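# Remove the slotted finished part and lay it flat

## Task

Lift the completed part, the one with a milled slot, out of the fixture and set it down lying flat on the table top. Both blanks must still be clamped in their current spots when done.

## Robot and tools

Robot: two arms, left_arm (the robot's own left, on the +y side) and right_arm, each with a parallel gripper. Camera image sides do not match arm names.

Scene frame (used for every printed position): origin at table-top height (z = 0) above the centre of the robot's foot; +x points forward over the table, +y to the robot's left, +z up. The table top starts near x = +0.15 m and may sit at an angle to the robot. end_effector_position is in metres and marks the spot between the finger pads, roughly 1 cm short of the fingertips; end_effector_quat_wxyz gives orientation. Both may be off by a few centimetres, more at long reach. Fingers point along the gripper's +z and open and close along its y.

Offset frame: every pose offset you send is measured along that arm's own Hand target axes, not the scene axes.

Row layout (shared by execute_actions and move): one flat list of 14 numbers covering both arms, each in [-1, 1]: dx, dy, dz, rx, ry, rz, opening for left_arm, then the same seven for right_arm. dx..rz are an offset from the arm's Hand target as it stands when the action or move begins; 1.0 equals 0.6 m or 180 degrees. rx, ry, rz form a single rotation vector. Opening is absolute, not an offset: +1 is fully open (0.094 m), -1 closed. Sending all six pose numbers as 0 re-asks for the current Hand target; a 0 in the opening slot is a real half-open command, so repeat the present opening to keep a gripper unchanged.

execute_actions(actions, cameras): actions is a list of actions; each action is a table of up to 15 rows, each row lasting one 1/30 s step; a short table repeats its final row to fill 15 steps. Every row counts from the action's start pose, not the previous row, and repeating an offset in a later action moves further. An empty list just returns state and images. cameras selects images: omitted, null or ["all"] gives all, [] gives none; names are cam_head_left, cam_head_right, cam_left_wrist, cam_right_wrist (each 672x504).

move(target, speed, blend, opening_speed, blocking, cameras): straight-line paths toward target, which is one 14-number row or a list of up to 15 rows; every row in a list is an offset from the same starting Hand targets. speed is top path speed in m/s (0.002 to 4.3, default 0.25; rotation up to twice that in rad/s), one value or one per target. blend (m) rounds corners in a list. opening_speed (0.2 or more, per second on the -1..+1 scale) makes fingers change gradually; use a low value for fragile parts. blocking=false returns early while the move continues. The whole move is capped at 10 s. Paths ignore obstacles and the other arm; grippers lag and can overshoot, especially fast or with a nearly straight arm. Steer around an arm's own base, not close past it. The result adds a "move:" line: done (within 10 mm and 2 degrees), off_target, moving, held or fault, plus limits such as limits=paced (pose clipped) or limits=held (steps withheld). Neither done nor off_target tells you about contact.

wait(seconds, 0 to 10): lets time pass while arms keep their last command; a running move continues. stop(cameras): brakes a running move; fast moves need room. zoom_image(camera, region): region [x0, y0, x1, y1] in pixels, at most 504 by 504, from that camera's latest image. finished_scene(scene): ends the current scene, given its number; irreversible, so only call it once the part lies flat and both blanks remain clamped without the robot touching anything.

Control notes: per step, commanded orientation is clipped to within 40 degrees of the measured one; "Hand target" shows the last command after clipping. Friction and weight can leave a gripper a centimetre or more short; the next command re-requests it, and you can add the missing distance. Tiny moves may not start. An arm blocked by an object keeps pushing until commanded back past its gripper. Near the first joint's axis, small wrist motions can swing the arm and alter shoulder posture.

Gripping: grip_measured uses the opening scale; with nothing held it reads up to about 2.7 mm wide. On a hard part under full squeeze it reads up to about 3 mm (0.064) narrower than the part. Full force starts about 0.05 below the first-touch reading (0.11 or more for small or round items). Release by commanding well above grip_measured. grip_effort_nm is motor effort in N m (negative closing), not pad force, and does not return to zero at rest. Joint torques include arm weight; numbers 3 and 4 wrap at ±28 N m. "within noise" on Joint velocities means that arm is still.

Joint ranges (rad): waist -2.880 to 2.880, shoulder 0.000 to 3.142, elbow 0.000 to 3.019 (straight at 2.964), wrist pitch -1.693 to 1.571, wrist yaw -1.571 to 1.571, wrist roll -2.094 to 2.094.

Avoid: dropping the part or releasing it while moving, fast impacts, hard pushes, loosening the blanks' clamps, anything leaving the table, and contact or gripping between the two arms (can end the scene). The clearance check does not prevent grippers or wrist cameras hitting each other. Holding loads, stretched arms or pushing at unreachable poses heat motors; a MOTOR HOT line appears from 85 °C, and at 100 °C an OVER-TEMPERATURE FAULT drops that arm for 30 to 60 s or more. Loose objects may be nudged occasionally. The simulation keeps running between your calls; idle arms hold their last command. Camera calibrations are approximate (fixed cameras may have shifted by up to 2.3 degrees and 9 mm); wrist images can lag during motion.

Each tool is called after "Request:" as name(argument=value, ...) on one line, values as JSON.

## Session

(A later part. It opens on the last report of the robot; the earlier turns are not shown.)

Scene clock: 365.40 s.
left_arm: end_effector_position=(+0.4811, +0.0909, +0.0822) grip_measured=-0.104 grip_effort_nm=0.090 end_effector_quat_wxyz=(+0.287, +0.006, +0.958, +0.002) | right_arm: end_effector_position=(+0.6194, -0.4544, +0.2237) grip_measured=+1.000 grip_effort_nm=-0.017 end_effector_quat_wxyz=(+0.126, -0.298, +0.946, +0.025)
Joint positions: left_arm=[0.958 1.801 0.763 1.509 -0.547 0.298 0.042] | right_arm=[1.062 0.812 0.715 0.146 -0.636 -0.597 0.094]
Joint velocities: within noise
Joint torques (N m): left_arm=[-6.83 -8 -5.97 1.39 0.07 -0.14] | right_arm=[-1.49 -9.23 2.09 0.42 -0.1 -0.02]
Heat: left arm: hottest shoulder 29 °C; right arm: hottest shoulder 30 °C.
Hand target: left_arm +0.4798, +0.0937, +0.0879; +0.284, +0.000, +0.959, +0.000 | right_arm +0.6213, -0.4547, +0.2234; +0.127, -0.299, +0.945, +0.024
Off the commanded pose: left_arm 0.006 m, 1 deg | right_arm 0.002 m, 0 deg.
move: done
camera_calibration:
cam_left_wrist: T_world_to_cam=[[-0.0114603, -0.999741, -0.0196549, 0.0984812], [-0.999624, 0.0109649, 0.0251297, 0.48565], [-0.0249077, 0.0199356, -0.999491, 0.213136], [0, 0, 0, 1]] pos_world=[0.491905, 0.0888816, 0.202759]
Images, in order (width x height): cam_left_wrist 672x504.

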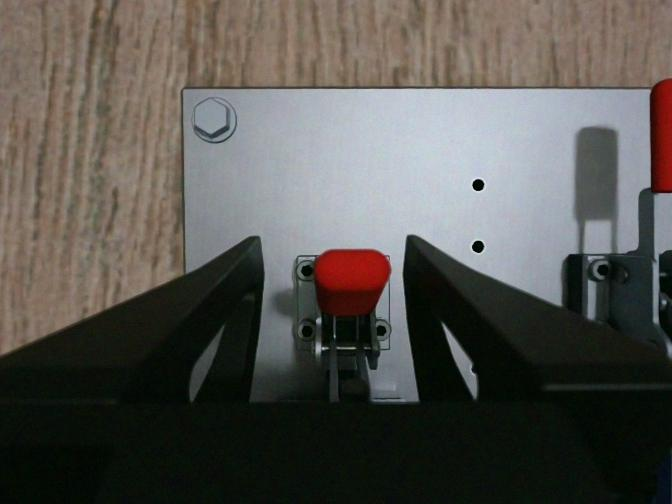

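Request:
move(target=[[0, -0.006, -0.1, 0, 0, 0, 0, 0,0,0,0,0,0,1],[-0.02, -0.006, -0.19, 0, 0.18, 0, 0, 0,0,0,0,0,0,1]], speed=0.2)

Scene clock: 372.57 s.
left_arm: end_effector_position=(+0.4213, +0.1001, +0.1832) grip_measured=-0.003 grip_effort_nm=0.085 end_effector_quat_wxyz=(-0.002, -0.010, -1.000, -0.013) | right_arm: end_effector_position=(+0.6194, -0.4544, +0.2237) grip_measured=+1.000 grip_effort_nm=-0.017 end_effector_quat_wxyz=(+0.126, -0.298, +0.946, +0.025)
Joint positions: left_arm=[0.762 1.279 0.573 0.442 -0.817 -0.146 0.047] | right_arm=[1.062 0.812 0.715 0.146 -0.636 -0.597 0.094]
Joint velocities: within noise
Joint torques (N m): left_arm=[-6.36 -7.47 -2.02 -0.18 0.11 -0.09] | right_arm=[-1.67 -9.88 2.09 0.42 -0.09 -0.05]
Heat: left arm: hottest shoulder 29 °C; right arm: hottest shoulder 30 °C.
Hand target: left_arm +0.4279, +0.0901, +0.1901; +0.006, +0.000, +1.000, +0.000 | right_arm +0.6213, -0.4547, +0.2234; +0.127, -0.299, +0.945, +0.024
Off the commanded pose: left_arm 0.014 m, 2 deg | right_arm 0.002 m, 0 deg.
move: off_target (left_arm)
camera_calibration:
cam_left_wrist: T_world_to_cam=[[-0.0262826, -0.999041, -0.0350201, 0.117943], [-0.823443, 0.00177362, 0.567397, 0.250655], [-0.56679, 0.0437497, -0.8227, 0.505937], [0, 0, 0, 1]] pos_world=[0.49626, 0.0952505, 0.278143]

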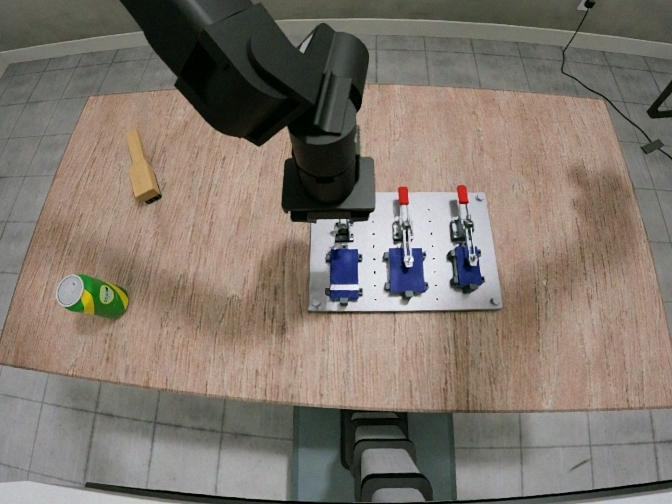

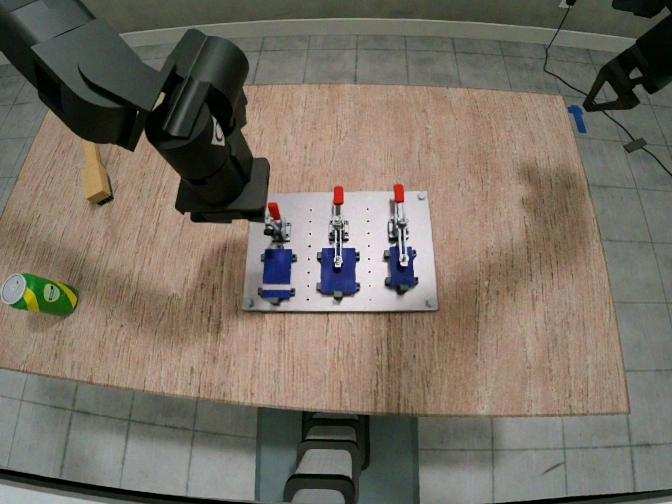

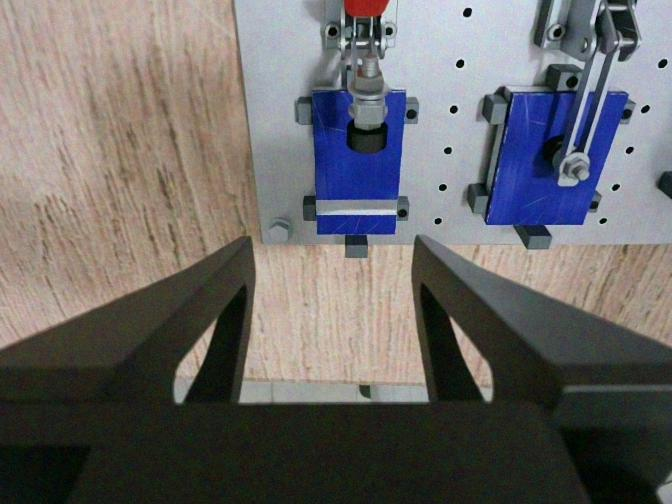

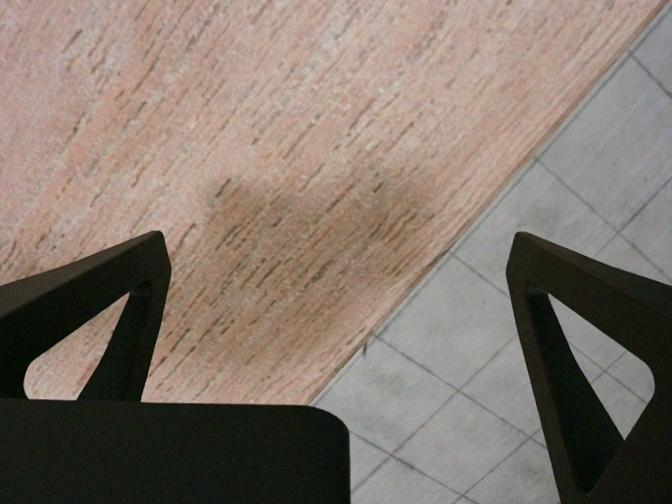

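Request:
zoom_image(camera="cam_left_wrist", region=[260, 0, 480, 260])

Request:
zoom_image(camera="cam_head_right", region=[240, 180, 340, 320])

Scaled by 1.938 from the camera's 672x504 image, which has a finer 960x720 frame.

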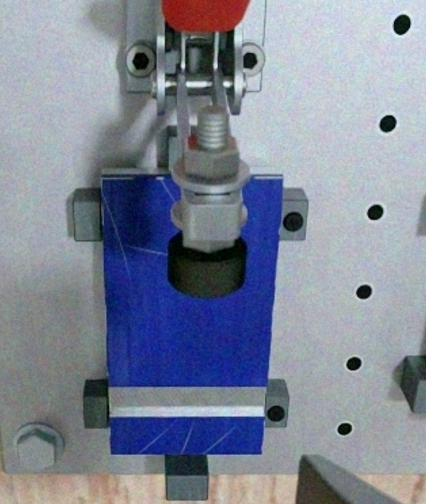

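Scaled by 3.600 from the camera's 672x504 image, which has a finer 960x720 frame.

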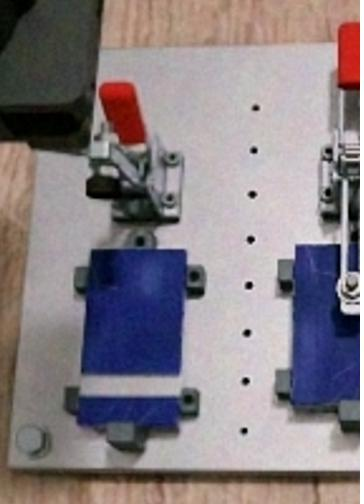

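Request:
move(target=[0.0683, 0.0067, 0.15, 0, -0.135, 0, 0.45, 0,0,0,0,0,0,1], speed=0.2)

Scene clock: 447.80 s.
left_arm: end_effector_position=(+0.3872, +0.0839, +0.1072) grip_measured=+0.447 grip_effort_nm=0.090 end_effector_quat_wxyz=(+0.211, -0.005, +0.977, -0.013) | right_arm: end_effector_position=(+0.6194, -0.4544, +0.2237) grip_measured=+1.000 grip_effort_nm=-0.012 end_effector_quat_wxyz=(+0.126, -0.298, +0.946, +0.025)
Joint positions: left_arm=[0.883 1.896 0.637 1.558 -0.632 0.196 0.068] | right_arm=[1.062 0.812 0.715 0.146 -0.636 -0.597 0.094]
Joint velocities: within noise
Joint torques (N m): left_arm=[-5.25 -4.72 -4.55 1.78 0.24 0.2] | right_arm=[-1.38 -9.88 2.1 0.46 -0.11 -0.02]
Heat: left arm: hottest shoulder 28 °C; right arm: hottest shoulder 30 °C.
Hand target: left_arm +0.3879, +0.0940, +0.0996; +0.216, +0.000, +0.976, +0.000 | right_arm +0.6213, -0.4547, +0.2234; +0.127, -0.299, +0.945, +0.024
Off the commanded pose: left_arm 0.013 m, 2 deg | right_arm 0.002 m, 0 deg.
move: off_target (left_arm)
camera_calibration:
cam_left_wrist: T_world_to_cam=[[0.00113178, -0.999861, 0.0166211, 0.082177], [-0.983495, 0.00189435, 0.180926, 0.369032], [-0.180932, -0.0165516, -0.983356, 0.297606], [0, 0, 0, 1]] pos_world=[0.416695, 0.0863924, 0.22452]

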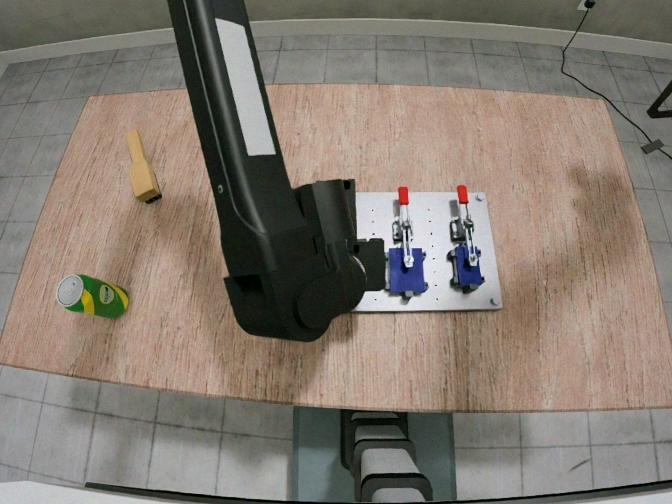

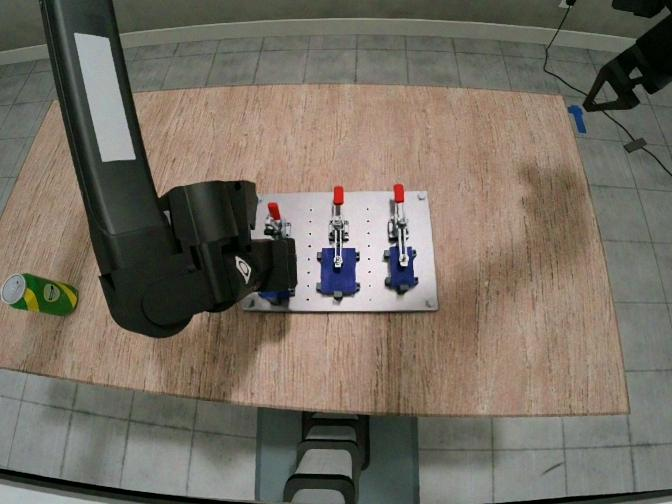

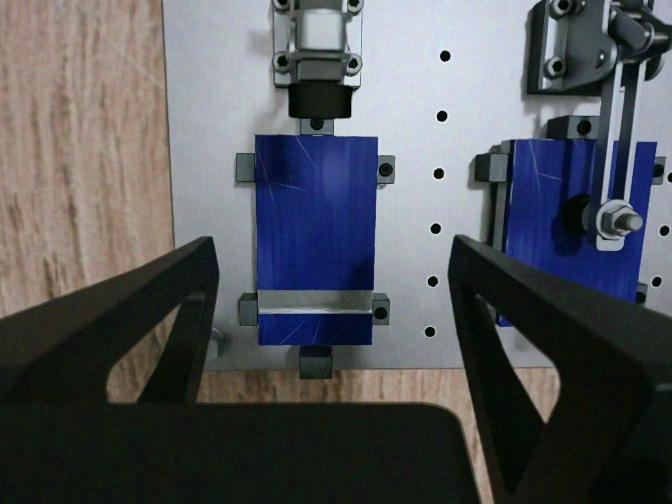

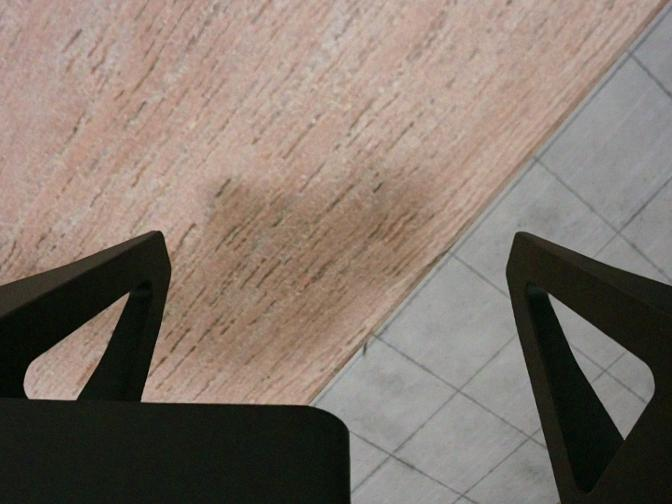

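Request:
move(target=[0.0452, 0.012, 0.093, 0, 0, 0, 0.45, 0,0,0,0,0,0,1], speed=0.1, cameras=["cam_left_wrist", "cam_head_right"])

Scene clock: 468.77 s.
left_arm: end_effector_position=(+0.3918, +0.0917, +0.0472) grip_measured=+0.447 grip_effort_nm=0.085 end_effector_quat_wxyz=(+0.222, +0.003, +0.975, -0.008) | right_arm: end_effector_position=(+0.6194, -0.4544, +0.2237) grip_measured=+1.000 grip_effort_nm=-0.017 end_effector_quat_wxyz=(+0.126, -0.298, +0.946, +0.025)
Joint positions: left_arm=[0.982 1.98 0.77 1.519 -0.539 0.193 0.068] | right_arm=[1.062 0.812 0.715 0.146 -0.636 -0.597 0.094]
Joint velocities: within noise
Joint torques (N m): left_arm=[-5.13 -4.66 -4.77 0.77 0.2 -0.14] | right_arm=[-1.38 -9.58 1.99 0.51 -0.06 -0.03]
Heat: left arm: hottest shoulder 28 °C; right arm: hottest shoulder 30 °C.
Hand target: left_arm +0.3867, +0.1014, +0.0375; +0.216, +0.000, +0.976, +0.000 | right_arm +0.6213, -0.4547, +0.2234; +0.127, -0.299, +0.945, +0.024
Off the commanded pose: left_arm 0.014 m, 1 deg | right_arm 0.002 m, 0 deg.
move: off_target (left_arm)
camera_calibration:
cam_left_wrist: T_world_to_cam=[[-0.0110631, -0.999932, 0.00356235, 0.0963608], [-0.98741, 0.0114866, 0.157766, 0.386237], [-0.157796, -0.00177212, -0.98747, 0.22947], [0, 0, 0, 1]] pos_world=[0.41865, 0.0923244, 0.165316]
Images, in order (width x height): cam_head_right 672x504, cam_left_wrist 672x504.

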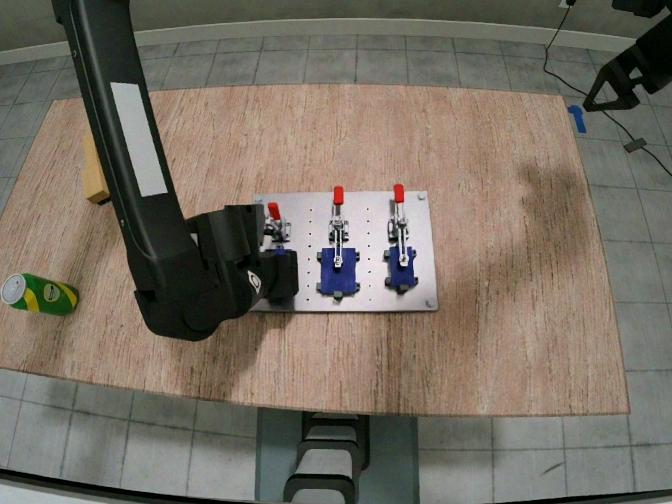

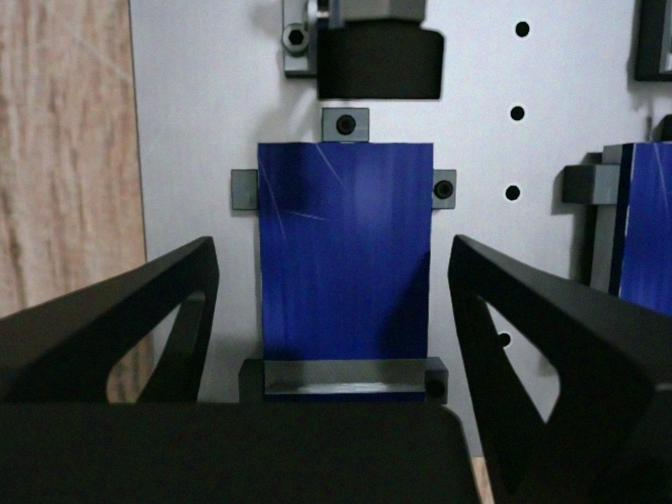

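Request:
move(target=[0.0202, -0.009, 0.0237, 0, 0, 0, 0.45, 0,0,0,0,0,0,1], speed=0.06, cameras=["cam_left_wrist", "cam_head_right"])

Scene clock: 525.60 s.
left_arm: end_effector_position=(+0.3864, +0.0846, +0.0301) grip_measured=+0.447 grip_effort_nm=0.085 end_effector_quat_wxyz=(+0.222, +0.003, +0.975, -0.009) | right_arm: end_effector_position=(+0.6194, -0.4544, +0.2237) grip_measured=+1.000 grip_effort_nm=-0.022 end_effector_quat_wxyz=(+0.126, -0.298, +0.946, +0.025)
Joint positions: left_arm=[0.989 2.023 0.822 1.507 -0.529 0.19 0.068] | right_arm=[1.062 0.812 0.715 0.146 -0.636 -0.597 0.094]
Joint velocities: within noise
Joint torques (N m): left_arm=[-5.25 -4.54 -4.67 0.79 0.25 -0.12] | right_arm=[-1.61 -9.52 1.89 0.47 -0.1 -0.06]
Heat: left arm: hottest shoulder 27 °C; right arm: hottest shoulder 30 °C.
Hand target: left_arm +0.3817, +0.0960, +0.0196; +0.216, +0.000, +0.976, +0.000 | right_arm +0.6213, -0.4547, +0.2234; +0.127, -0.299, +0.945, +0.024
Off the commanded pose: left_arm 0.016 m, 1 deg | right_arm 0.002 m, 0 deg.
move: off_target (left_arm)
camera_calibration:
cam_left_wrist: T_world_to_cam=[[-0.0123103, -0.999908, 0.00571697, 0.0896521], [-0.987284, 0.0130607, 0.158427, 0.38351], [-0.158487, -0.003694, -0.987354, 0.21207], [0, 0, 0, 1]] pos_world=[0.413347, 0.0854183, 0.148118]
Images, in order (width x height): cam_head_right 672x504, cam_left_wrist 672x504.

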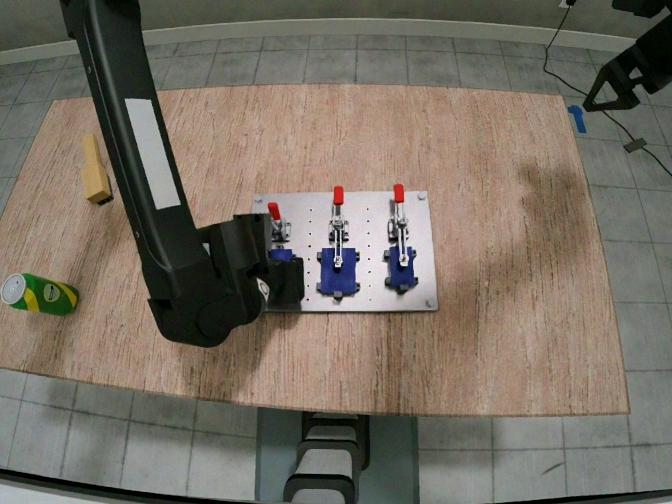

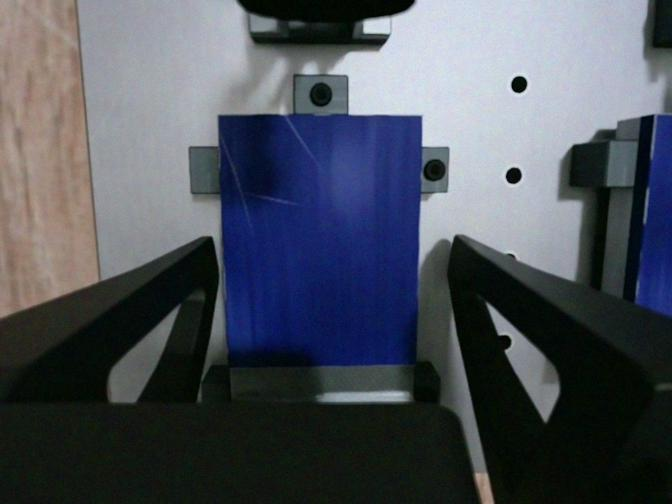

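Request:
move(target=[0, 0.0067, 0, 0, 0, 0, 0.45, 0,0,0,0,0,0,1], speed=0.06, cameras=["cam_left_wrist"])

Scene clock: 534.07 s.
left_arm: end_effector_position=(+0.3866, +0.0845, +0.0299) grip_measured=+0.447 grip_effort_nm=0.081 end_effector_quat_wxyz=(+0.222, +0.003, +0.975, -0.010) | right_arm: end_effector_position=(+0.6194, -0.4544, +0.2237) grip_measured=+1.000 grip_effort_nm=-0.017 end_effector_quat_wxyz=(+0.126, -0.298, +0.946, +0.025)
Joint positions: left_arm=[0.99 2.023 0.822 1.507 -0.526 0.19 0.068] | right_arm=[1.062 0.812 0.715 0.146 -0.636 -0.597 0.094]
Joint velocities: within noise
Joint torques (N m): left_arm=[-4.72 -4.95 -5.24 0.87 0.38 -0.16] | right_arm=[-1.55 -9.11 1.99 0.44 -0.11 -0.03]
Heat: left arm: hottest shoulder 27 °C; right arm: hottest shoulder 30 °C.
Hand target: left_arm +0.3817, +0.0999, +0.0196; +0.216, +0.000, +0.976, +0.000 | right_arm +0.6213, -0.4547, +0.2234; +0.127, -0.299, +0.945, +0.024
Off the commanded pose: left_arm 0.019 m, 1 deg | right_arm 0.002 m, 0 deg.
move: off_target (left_arm)
camera_calibration:
cam_left_wrist: T_world_to_cam=[[-0.0130715, -0.999884, 0.00776953, 0.0898558], [-0.987358, 0.0141345, 0.157874, 0.383544], [-0.157966, -0.00560765, -0.987429, 0.211933], [0, 0, 0, 1]] pos_world=[0.413348, 0.0856126, 0.148019]
Images, in order (width x height): cam_left_wrist 672x504.

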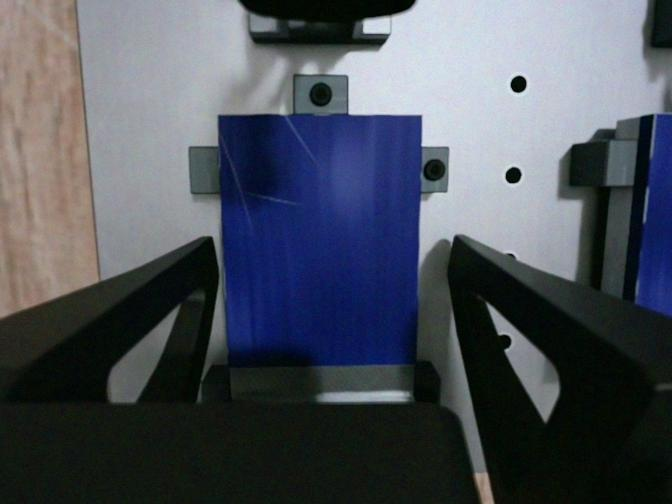

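Request:
move(target=[0, 0.006, 0, 0, 0, 0, 0.45, 0,0,0,0,0,0,1], speed=0.06, cameras=["cam_left_wrist"])

Scene clock: 538.47 s.
left_arm: end_effector_position=(+0.3867, +0.0847, +0.0297) grip_measured=+0.447 grip_effort_nm=0.081 end_effector_quat_wxyz=(+0.223, +0.004, +0.975, -0.011) | right_arm: end_effector_position=(+0.6194, -0.4544, +0.2237) grip_measured=+1.000 grip_effort_nm=-0.017 end_effector_quat_wxyz=(+0.126, -0.298, +0.946, +0.025)
Joint positions: left_arm=[0.991 2.023 0.822 1.507 -0.524 0.19 0.068] | right_arm=[1.062 0.812 0.715 0.146 -0.636 -0.597 0.094]
Joint velocities: within noise
Joint torques (N m): left_arm=[-4.42 -5.07 -5.7 0.94 0.51 -0.18] | right_arm=[-1.85 -9.47 1.95 0.46 -0.11 -0.03]
Heat: left arm: hottest shoulder 27 °C; right arm: hottest shoulder 30 °C.
Hand target: left_arm +0.3817, +0.1036, +0.0196; +0.216, +0.000, +0.976, +0.000 | right_arm +0.6213, -0.4547, +0.2234; +0.127, -0.299, +0.945, +0.024
Off the commanded pose: left_arm 0.022 m, 2 deg | right_arm 0.002 m, 0 deg.
move: off_target (left_arm)
camera_calibration:
cam_left_wrist: T_world_to_cam=[[-0.0139737, -0.999862, 0.00903706, 0.0903395], [-0.987411, 0.0152227, 0.157443, 0.383678], [-0.157559, -0.00672322, -0.987487, 0.211592], [0, 0, 0, 1]] pos_world=[0.413448, 0.085909, 0.14772]
Images, in order (width x height): cam_left_wrist 672x504.

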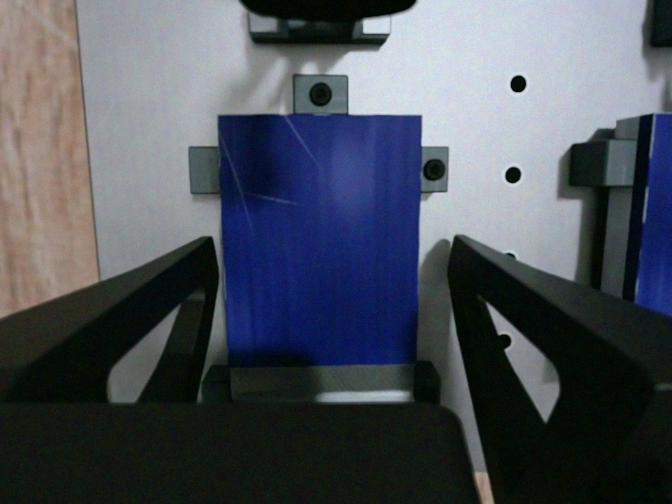

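Request:
move(target=[0, 0, 0, 0, 0, 0, -0.05, 0,0,0,0,0,0,1], speed=0.06, opening_speed=0.2, cameras=["cam_left_wrist"])

Scene clock: 547.47 s.
left_arm: end_effector_position=(+0.3868, +0.0884, +0.0292) grip_measured=+0.089 grip_effort_nm=-1.087 end_effector_quat_wxyz=(+0.224, +0.004, +0.975, -0.010) | right_arm: end_effector_position=(+0.6194, -0.4544, +0.2237) grip_measured=+1.000 grip_effort_nm=-0.017 end_effector_quat_wxyz=(+0.126, -0.298, +0.946, +0.025)
Joint positions: left_arm=[0.998 2.023 0.818 1.513 -0.519 0.19 0.051] | right_arm=[1.062 0.812 0.715 0.146 -0.636 -0.597 0.094]
Joint velocities: within noise
Joint torques (N m): left_arm=[-4.72 -5.01 -5.41 0.66 0.33 -0.17] | right_arm=[-1.73 -9.35 2.07 0.36 -0.1 -0.01]
Heat: left arm: hottest shoulder 27 °C; right arm: hottest shoulder 30 °C.
Hand target: left_arm +0.3817, +0.1036, +0.0195; +0.216, +0.000, +0.976, +0.000 | right_arm +0.6213, -0.4547, +0.2234; +0.127, -0.299, +0.945, +0.024
Off the commanded pose: left_arm 0.019 m, 2 deg | right_arm 0.002 m, 0 deg.
move: off_target (left_arm)
camera_calibration:
cam_left_wrist: T_world_to_cam=[[-0.0136583, -0.999884, 0.00681065, 0.0939456], [-0.987842, 0.0145481, 0.154778, 0.38413], [-0.154859, -0.00461385, -0.987926, 0.209949], [0, 0, 0, 1]] pos_world=[0.413256, 0.0893149, 0.147319]
Images, in order (width x height): cam_left_wrist 672x504.

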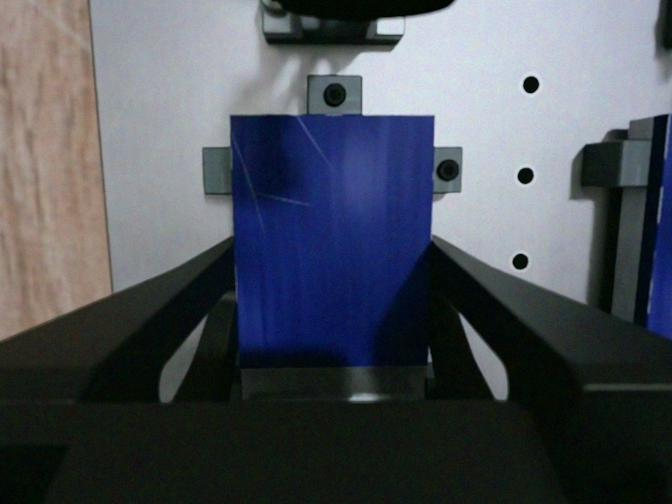

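Request:
move(target=[-0.0247, -0.01, -0.0529, 0, 0, 0, -0.05, 0,0,0,0,0,0,1], speed=0.06, cameras=["cam_left_wrist", "cam_head_right", "cam_head_left"])

Scene clock: 559.13 s.
left_arm: end_effector_position=(+0.3862, +0.0949, +0.0412) grip_measured=+0.089 grip_effort_nm=-1.092 end_effector_quat_wxyz=(+0.218, +0.000, +0.976, +0.004) | right_arm: end_effector_position=(+0.6194, -0.4544, +0.2237) grip_measured=+1.000 grip_effort_nm=-0.012 end_effector_quat_wxyz=(+0.126, -0.298, +0.946, +0.025)
Joint positions: left_arm=[0.986 1.999 0.783 1.52 -0.561 0.19 0.051] | right_arm=[1.062 0.812 0.715 0.146 -0.636 -0.597 0.094]
Joint velocities: within noise
Joint torques (N m): left_arm=[-7.71 -6.59 -8.57 2.1 0 0] | right_arm=[-1.44 -9.52 1.89 0.4 -0.11 -0.01]
Heat: left arm: hottest shoulder 27 °C; right arm: hottest shoulder 30 °C.
Hand target: left_arm +0.3818, +0.0976, +0.0546; +0.216, +0.000, +0.976, +0.000 | right_arm +0.6213, -0.4547, +0.2234; +0.127, -0.299, +0.945, +0.024
Off the commanded pose: left_arm 0.014 m, 1 deg | right_arm 0.002 m, 0 deg.
move: off_target (left_arm)
camera_calibration:
cam_left_wrist: T_world_to_cam=[[-0.000655273, -0.999826, -0.0186606, 0.0964089], [-0.986097, -0.00245472, 0.16615, 0.38199], [-0.166167, 0.0185101, -0.985924, 0.223819], [0, 0, 0, 1]] pos_world=[0.413934, 0.0931869, 0.159]
Images, in order (width x height): cam_head_left 672x504, cam_head_right 672x504, cam_left_wrist 672x504.

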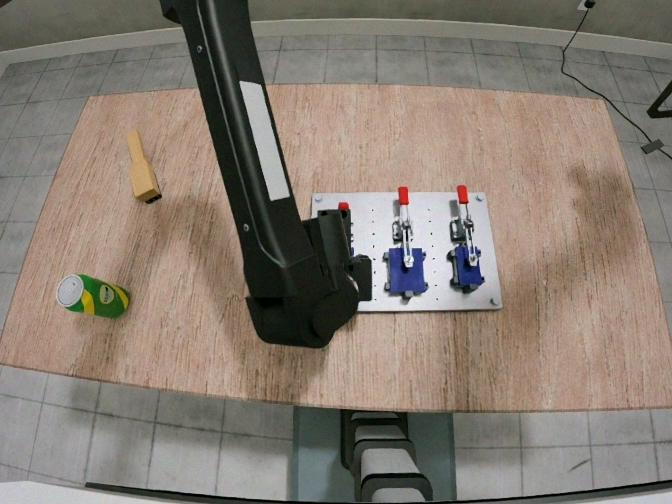

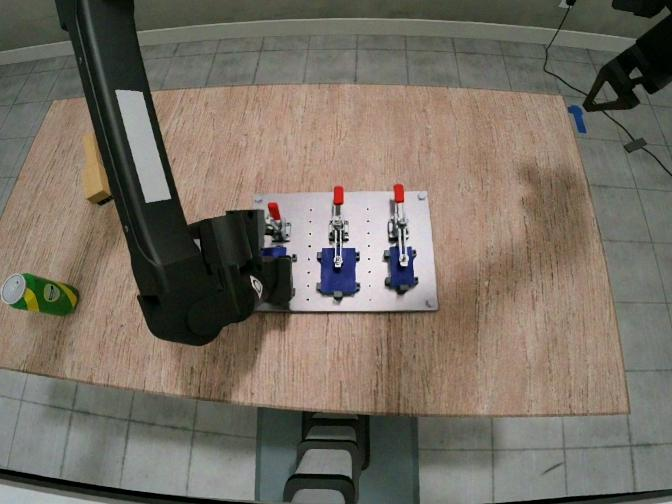

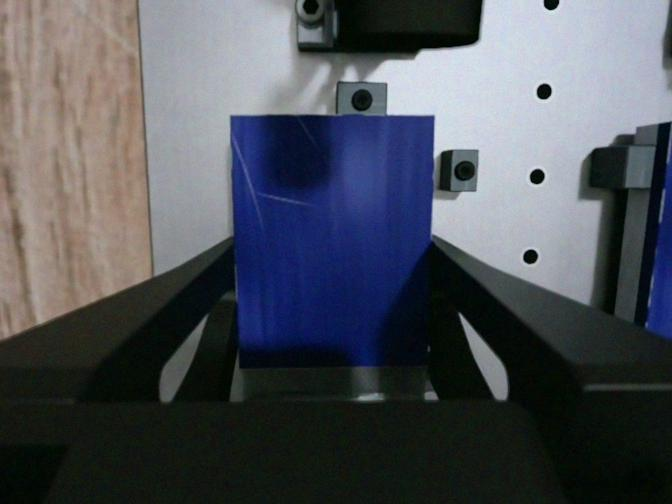

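Request:
move(target=[[-0.006, 0, -0.0524, 0, 0, 0, -0.05, 0,0,0,0,0,0,1],[-0.0815, 0.2583, -0.0171, 0, 0, 0, -0.05, 0,0,0,0,0,0,1]], speed=0.12, blend=[0.01, 0], cameras=["cam_left_wrist", "cam_head_right", "cam_head_left"])

Scene clock: 598.10 s.
left_arm: end_effector_position=(+0.4347, +0.2413, +0.0747) grip_measured=+0.089 grip_effort_nm=-1.092 end_effector_quat_wxyz=(+0.233, +0.002, +0.972, -0.004) | right_arm: end_effector_position=(+0.6194, -0.4544, +0.2237) grip_measured=+1.000 grip_effort_nm=-0.017 end_effector_quat_wxyz=(+0.126, -0.298, +0.946, +0.025)
Joint positions: left_arm=[1.299 1.721 0.54 1.476 -0.241 0.103 0.051] | right_arm=[1.062 0.812 0.715 0.146 -0.636 -0.597 0.094]
Joint velocities: within noise
Joint torques (N m): left_arm=[-0.56 -8.35 -9.7 0.95 0.19 -0.14] | right_arm=[-1.14 -9.52 2 0.58 -0.08 -0.03]
Heat: left arm: hottest shoulder 27 °C; right arm: hottest shoulder 30 °C.
Hand target: left_arm +0.4219, +0.2525, +0.0845; +0.216, +0.000, +0.976, +0.000 | right_arm +0.6213, -0.4547, +0.2234; +0.127, -0.299, +0.945, +0.024
Off the commanded pose: left_arm 0.020 m, 2 deg | right_arm 0.002 m, 0 deg.
move: off_target (left_arm)
camera_calibration:
cam_left_wrist: T_world_to_cam=[[-0.00863316, -0.999954, -0.00424047, 0.245816], [-0.990686, 0.00797671, 0.135932, 0.426436], [-0.135892, 0.00537449, -0.990709, 0.252588], [0, 0, 0, 1]] pos_world=[0.458911, 0.241045, 0.193317]
Images, in order (width x height): cam_head_left 672x504, cam_head_right 672x504, cam_left_wrist 672x504.

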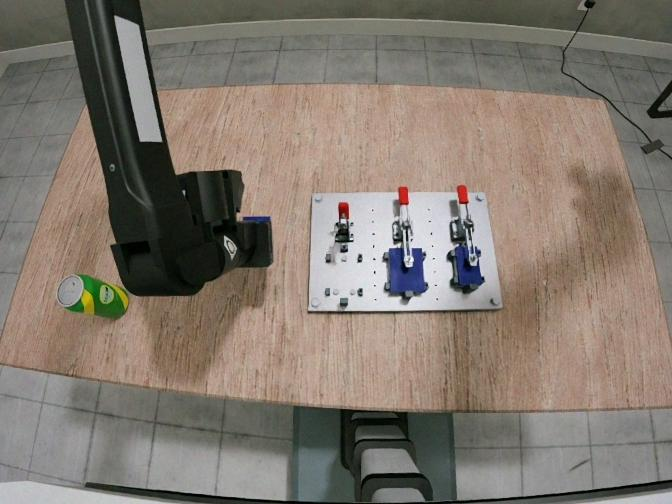

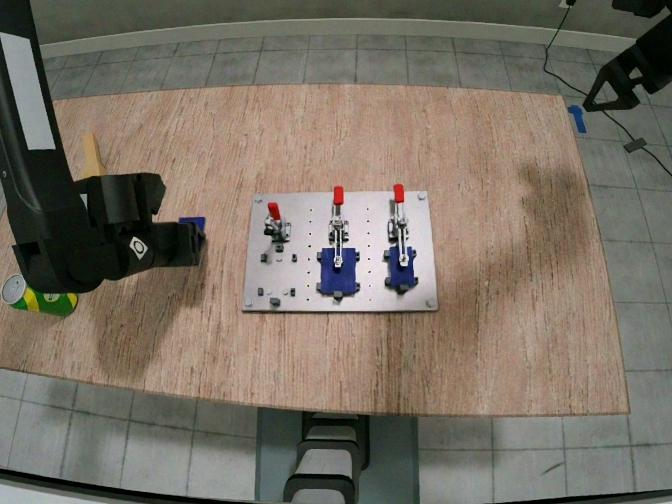

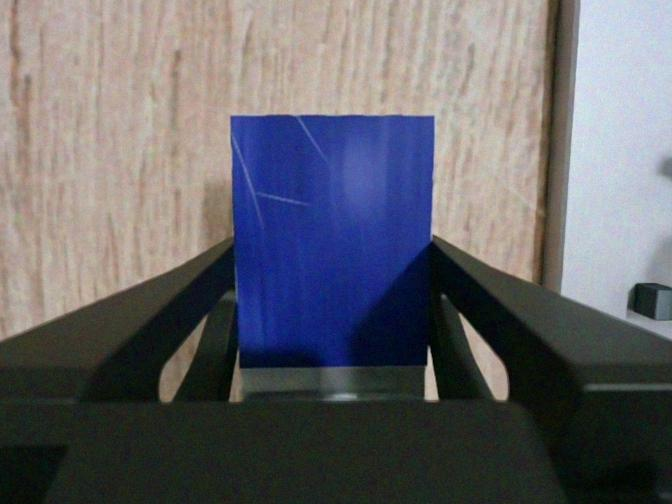

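Request:
move(target=[0.0455, 0, 0.0974, 0, 0, 0, -0.05, 0,0,0,0,0,0,1], speed=0.1, cameras=["cam_left_wrist", "cam_head_right", "cam_head_left"])

Scene clock: 614.13 s.
left_arm: end_effector_position=(+0.4269, +0.2438, +0.0255) grip_measured=+0.089 grip_effort_nm=-1.087 end_effector_quat_wxyz=(+0.223, +0.006, +0.975, -0.006) | right_arm: end_effector_position=(+0.6194, -0.4544, +0.2237) grip_measured=+1.000 grip_effort_nm=-0.017 end_effector_quat_wxyz=(+0.126, -0.298, +0.946, +0.025)
Joint positions: left_arm=[1.337 1.821 0.661 1.43 -0.201 0.092 0.051] | right_arm=[1.062 0.812 0.715 0.146 -0.636 -0.597 0.094]
Joint velocities: within noise
Joint torques (N m): left_arm=[-0.44 -6.18 -5.81 0.96 0.21 -0.11] | right_arm=[-1.49 -9.64 1.98 0.4 -0.08 -0.03]
Heat: left arm: hottest elbow 29 °C; right arm: hottest shoulder 29 °C.
Hand target: left_arm +0.4217, +0.2525, +0.0199; +0.216, +0.000, +0.976, +0.000 | right_arm +0.6213, -0.4547, +0.2234; +0.127, -0.299, +0.945, +0.024
Off the commanded pose: left_arm 0.011 m, 1 deg | right_arm 0.002 m, 0 deg.
move: off_target (left_arm)
camera_calibration:
cam_left_wrist: T_world_to_cam=[[-0.0155709, -0.999875, -0.00256269, 0.251041], [-0.987406, 0.0149731, 0.157494, 0.421668], [-0.157436, 0.00498274, -0.987517, 0.212026], [0, 0, 0, 1]] pos_world=[0.453648, 0.24364, 0.143612]
Images, in order (width x height): cam_head_left 672x504, cam_head_right 672x504, cam_left_wrist 672x504.

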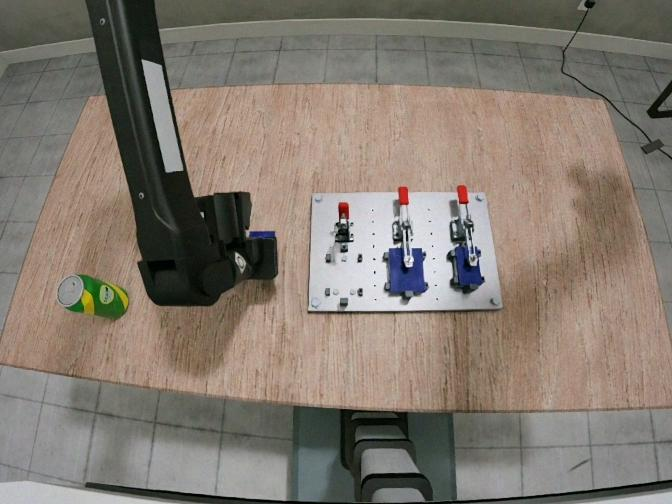

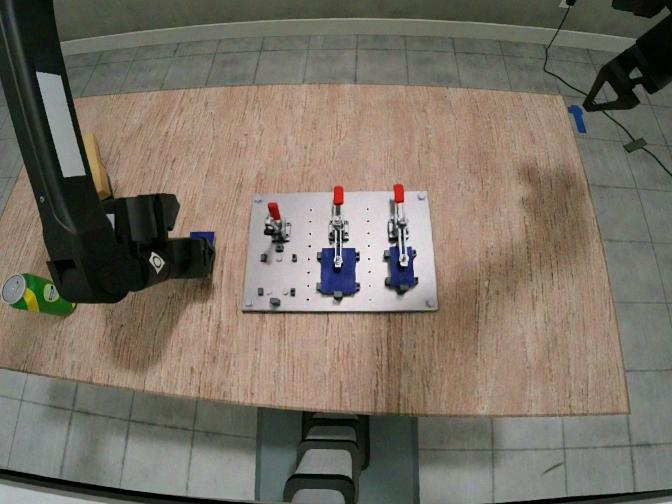

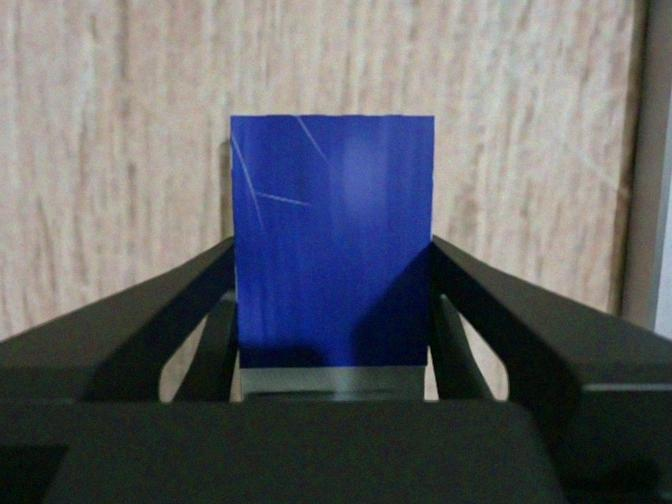

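Request:
move(target=[0.0042, 0, 0.0091, 0, 0, 0, -0.05, 0,0,0,0,0,0,1], speed=0.05, cameras=[])

Request:
move(target=[0.0035, 0, 0.0075, 0, 0, 0, -0.05, 0,0,0,0,0,0,1], speed=0.05, cameras=["cam_left_wrist"])

Scene clock: 619.87 s.
left_arm: end_effector_position=(+0.4272, +0.2434, +0.0197) grip_measured=+0.089 grip_effort_nm=-1.087 end_effector_quat_wxyz=(+0.223, +0.005, +0.975, -0.006) | right_arm: end_effector_position=(+0.6194, -0.4544, +0.2237) grip_measured=+1.000 grip_effort_nm=-0.017 end_effector_quat_wxyz=(+0.126, -0.298, +0.946, +0.025)
Joint positions: left_arm=[1.34 1.832 0.677 1.425 -0.199 0.091 0.051] | right_arm=[1.062 0.812 0.715 0.146 -0.636 -0.597 0.094]
Joint velocities: within noise
Joint torques (N m): left_arm=[-0.44 -6.3 -5.64 0.96 0.19 -0.11] | right_arm=[-1.67 -9.76 1.92 0.34 -0.09 -0.02]
Heat: left arm: hottest elbow 29 °C; right arm: hottest shoulder 29 °C.
Hand target: left_arm +0.4218, +0.2526, +0.0139; +0.216, +0.000, +0.976, +0.000 | right_arm +0.6213, -0.4547, +0.2234; +0.127, -0.299, +0.945, +0.024
Off the commanded pose: left_arm 0.012 m, 1 deg | right_arm 0.002 m, 0 deg.
move: off_target (left_arm)
No camera images: "cameras" was empty.

Scene clock: 620.57 s.
left_arm: end_effector_position=(+0.4276, +0.2429, +0.0164) grip_measured=+0.089 grip_effort_nm=-1.082 end_effector_quat_wxyz=(+0.223, +0.006, +0.975, -0.006) | right_arm: end_effector_position=(+0.6194, -0.4544, +0.2237) grip_measured=+1.000 grip_effort_nm=-0.017 end_effector_quat_wxyz=(+0.126, -0.298, +0.946, +0.025)
Joint positions: left_arm=[1.341 1.838 0.687 1.422 -0.197 0.091 0.051] | right_arm=[1.062 0.812 0.715 0.146 -0.636 -0.597 0.094]
Joint velocities: within noise
Joint torques (N m): left_arm=[-0.32 -6.07 -5.39 0.91 0.2 -0.13] | right_arm=[-1.85 -9.7 2.07 0.42 -0.11 -0.02]
Heat: left arm: hottest elbow 29 °C; right arm: hottest shoulder 29 °C.
Hand target: left_arm +0.4218, +0.2524, +0.0091; +0.216, +0.000, +0.976, +0.000 | right_arm +0.6213, -0.4547, +0.2234; +0.127, -0.299, +0.945, +0.024
Off the commanded pose: left_arm 0.013 m, 1 deg | right_arm 0.002 m, 0 deg.
move: off_target (left_arm)
camera_calibration:
cam_left_wrist: T_world_to_cam=[[-0.0156603, -0.999876, -0.00134969, 0.2501], [-0.987612, 0.0152574, 0.156173, 0.423813], [-0.156133, 0.00377869, -0.987729, 0.202853], [0, 0, 0, 1]] pos_world=[0.454151, 0.242836, 0.134513]
Images, in order (width x height): cam_left_wrist 672x504.

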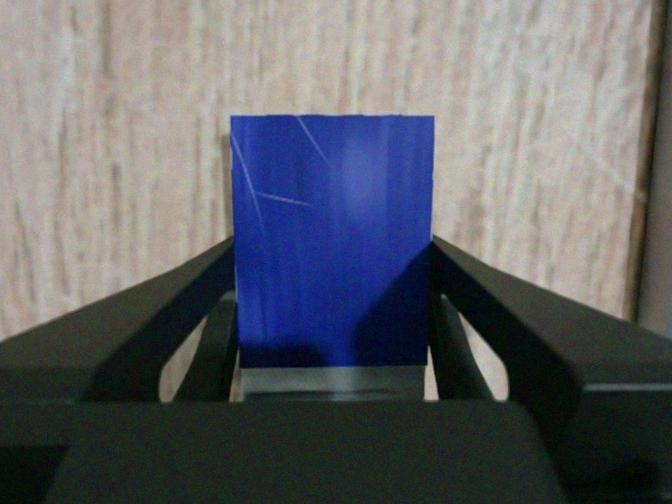

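Request:
move(target=[0.0035, 0, 0.0075, 0, 0, 0, -0.05, 0,0,0,0,0,0,1], speed=0.05, cameras=[])

Request:
move(target=[0.0035, 0, 0.0075, 0, 0, 0, -0.05, 0,0,0,0,0,0,1], speed=0.05, cameras=["cam_left_wrist"])

Scene clock: 627.10 s.
left_arm: end_effector_position=(+0.4277, +0.2430, +0.0160) grip_measured=+0.089 grip_effort_nm=-1.087 end_effector_quat_wxyz=(+0.223, +0.006, +0.975, -0.006) | right_arm: end_effector_position=(+0.6194, -0.4544, +0.2237) grip_measured=+1.000 grip_effort_nm=-0.017 end_effector_quat_wxyz=(+0.126, -0.298, +0.946, +0.025)
Joint positions: left_arm=[1.341 1.839 0.688 1.422 -0.196 0.091 0.051] | right_arm=[1.062 0.812 0.715 0.146 -0.636 -0.597 0.094]
Joint velocities: within noise
Joint torques (N m): left_arm=[-0.26 -5.3 -4.44 0.76 0.31 -0.12] | right_arm=[-1.32 -9.47 1.99 0.44 -0.1 -0.04]
Heat: left arm: hottest elbow 28 °C; right arm: hottest shoulder 29 °C.
Hand target: left_arm +0.4218, +0.2525, +0.0040; +0.216, +0.000, +0.976, +0.000 | right_arm +0.6213, -0.4547, +0.2234; +0.127, -0.299, +0.945, +0.024
Off the commanded pose: left_arm 0.016 m, 1 deg | right_arm 0.002 m, 0 deg.
move: off_target (left_arm)
No camera images: "cameras" was empty.

Scene clock: 627.80 s.
left_arm: end_effector_position=(+0.4279, +0.2429, +0.0156) grip_measured=+0.089 grip_effort_nm=-1.087 end_effector_quat_wxyz=(+0.224, +0.005, +0.975, -0.006) | right_arm: end_effector_position=(+0.6194, -0.4544, +0.2237) grip_measured=+1.000 grip_effort_nm=-0.017 end_effector_quat_wxyz=(+0.126, -0.298, +0.946, +0.025)
Joint positions: left_arm=[1.341 1.84 0.69 1.422 -0.196 0.091 0.051] | right_arm=[1.062 0.812 0.715 0.146 -0.636 -0.597 0.094]
Joint velocities: within noise
Joint torques (N m): left_arm=[0.09 -4.84 -3.58 0.5 0.4 -0.13] | right_arm=[-1.44 -9.47 1.96 0.5 -0.11 -0.01]
Heat: left arm: hottest elbow 28 °C; right arm: hottest shoulder 29 °C.
Hand target: left_arm +0.4218, +0.2525, -0.0009; +0.216, +0.000, +0.976, +0.000 | right_arm +0.6213, -0.4547, +0.2234; +0.127, -0.299, +0.945, +0.024
Off the commanded pose: left_arm 0.020 m, 1 deg | right_arm 0.002 m, 0 deg.
move: off_target (left_arm)
camera_calibration:
cam_left_wrist: T_world_to_cam=[[-0.0154603, -0.999879, -0.00140244, 0.250021], [-0.987804, 0.0150562, 0.154974, 0.424533], [-0.154934, 0.00378128, -0.987918, 0.201591], [0, 0, 0, 1]] pos_world=[0.454454, 0.242837, 0.133714]
Images, in order (width x height): cam_left_wrist 672x504.

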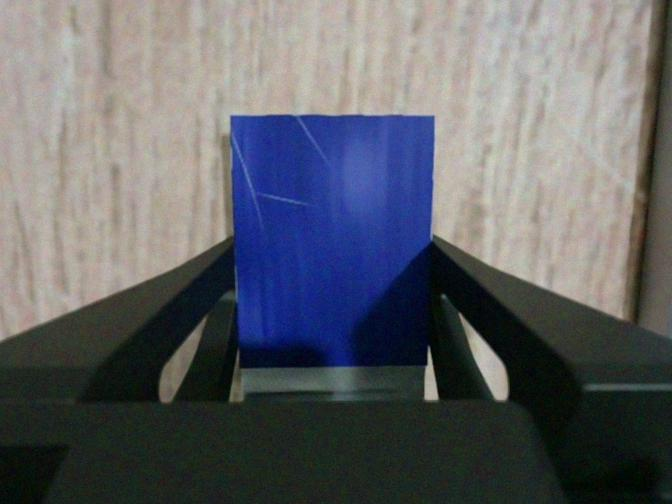

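Request:
move(target=[[-0.007, 0, -0.015, 0, 0, 0, -0.05, 0,0,0,0,0,0,1],[-0.007, 0, -0.015, 0, 0, 0, 0.35, 0,0,0,0,0,0,1]], speed=0.05, opening_speed=0.4, cameras=["cam_left_wrist"])

Scene clock: 635.67 s.
left_arm: end_effector_position=(+0.4282, +0.2389, +0.0162) grip_measured=+0.346 grip_effort_nm=0.129 end_effector_quat_wxyz=(+0.225, +0.006, +0.974, -0.013) | right_arm: end_effector_position=(+0.6194, -0.4544, +0.2237) grip_measured=+1.000 grip_effort_nm=-0.012 end_effector_quat_wxyz=(+0.126, -0.298, +0.946, +0.025)
Joint positions: left_arm=[1.337 1.84 0.69 1.423 -0.186 0.091 0.063] | right_arm=[1.062 0.812 0.715 0.146 -0.636 -0.597 0.094]
Joint velocities: within noise
Joint torques (N m): left_arm=[0.09 -6.12 -5.59 0.85 -0.24 -0.14] | right_arm=[-1.49 -9.41 2.13 0.51 -0.12 -0.03]
Heat: left arm: hottest shoulder 27 °C; right arm: hottest shoulder 29 °C.
Hand target: left_arm +0.4219, +0.2524, +0.0090; +0.216, +0.000, +0.976, +0.000 | right_arm +0.6213, -0.4547, +0.2234; +0.127, -0.299, +0.945, +0.024
Off the commanded pose: left_arm 0.017 m, 2 deg | right_arm 0.002 m, 0 deg.
move: off_target (left_arm); target 2's new opening was sent with left_arm's hand 0.013 m and 1 deg from that target
camera_calibration:
cam_left_wrist: T_world_to_cam=[[-0.0205233, -0.999719, 0.0118879, 0.24796], [-0.988037, 0.0220984, 0.152623, 0.42311], [-0.152843, -0.00861339, -0.988213, 0.204255], [0, 0, 0, 1]] pos_world=[0.454357, 0.240299, 0.134323]
Images, in order (width x height): cam_left_wrist 672x504.

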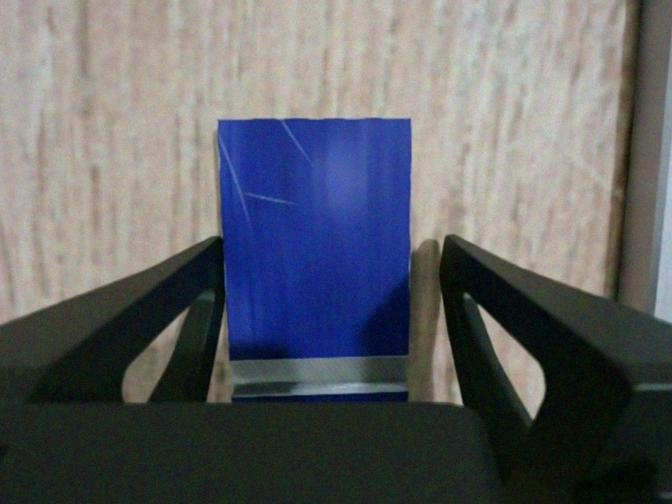

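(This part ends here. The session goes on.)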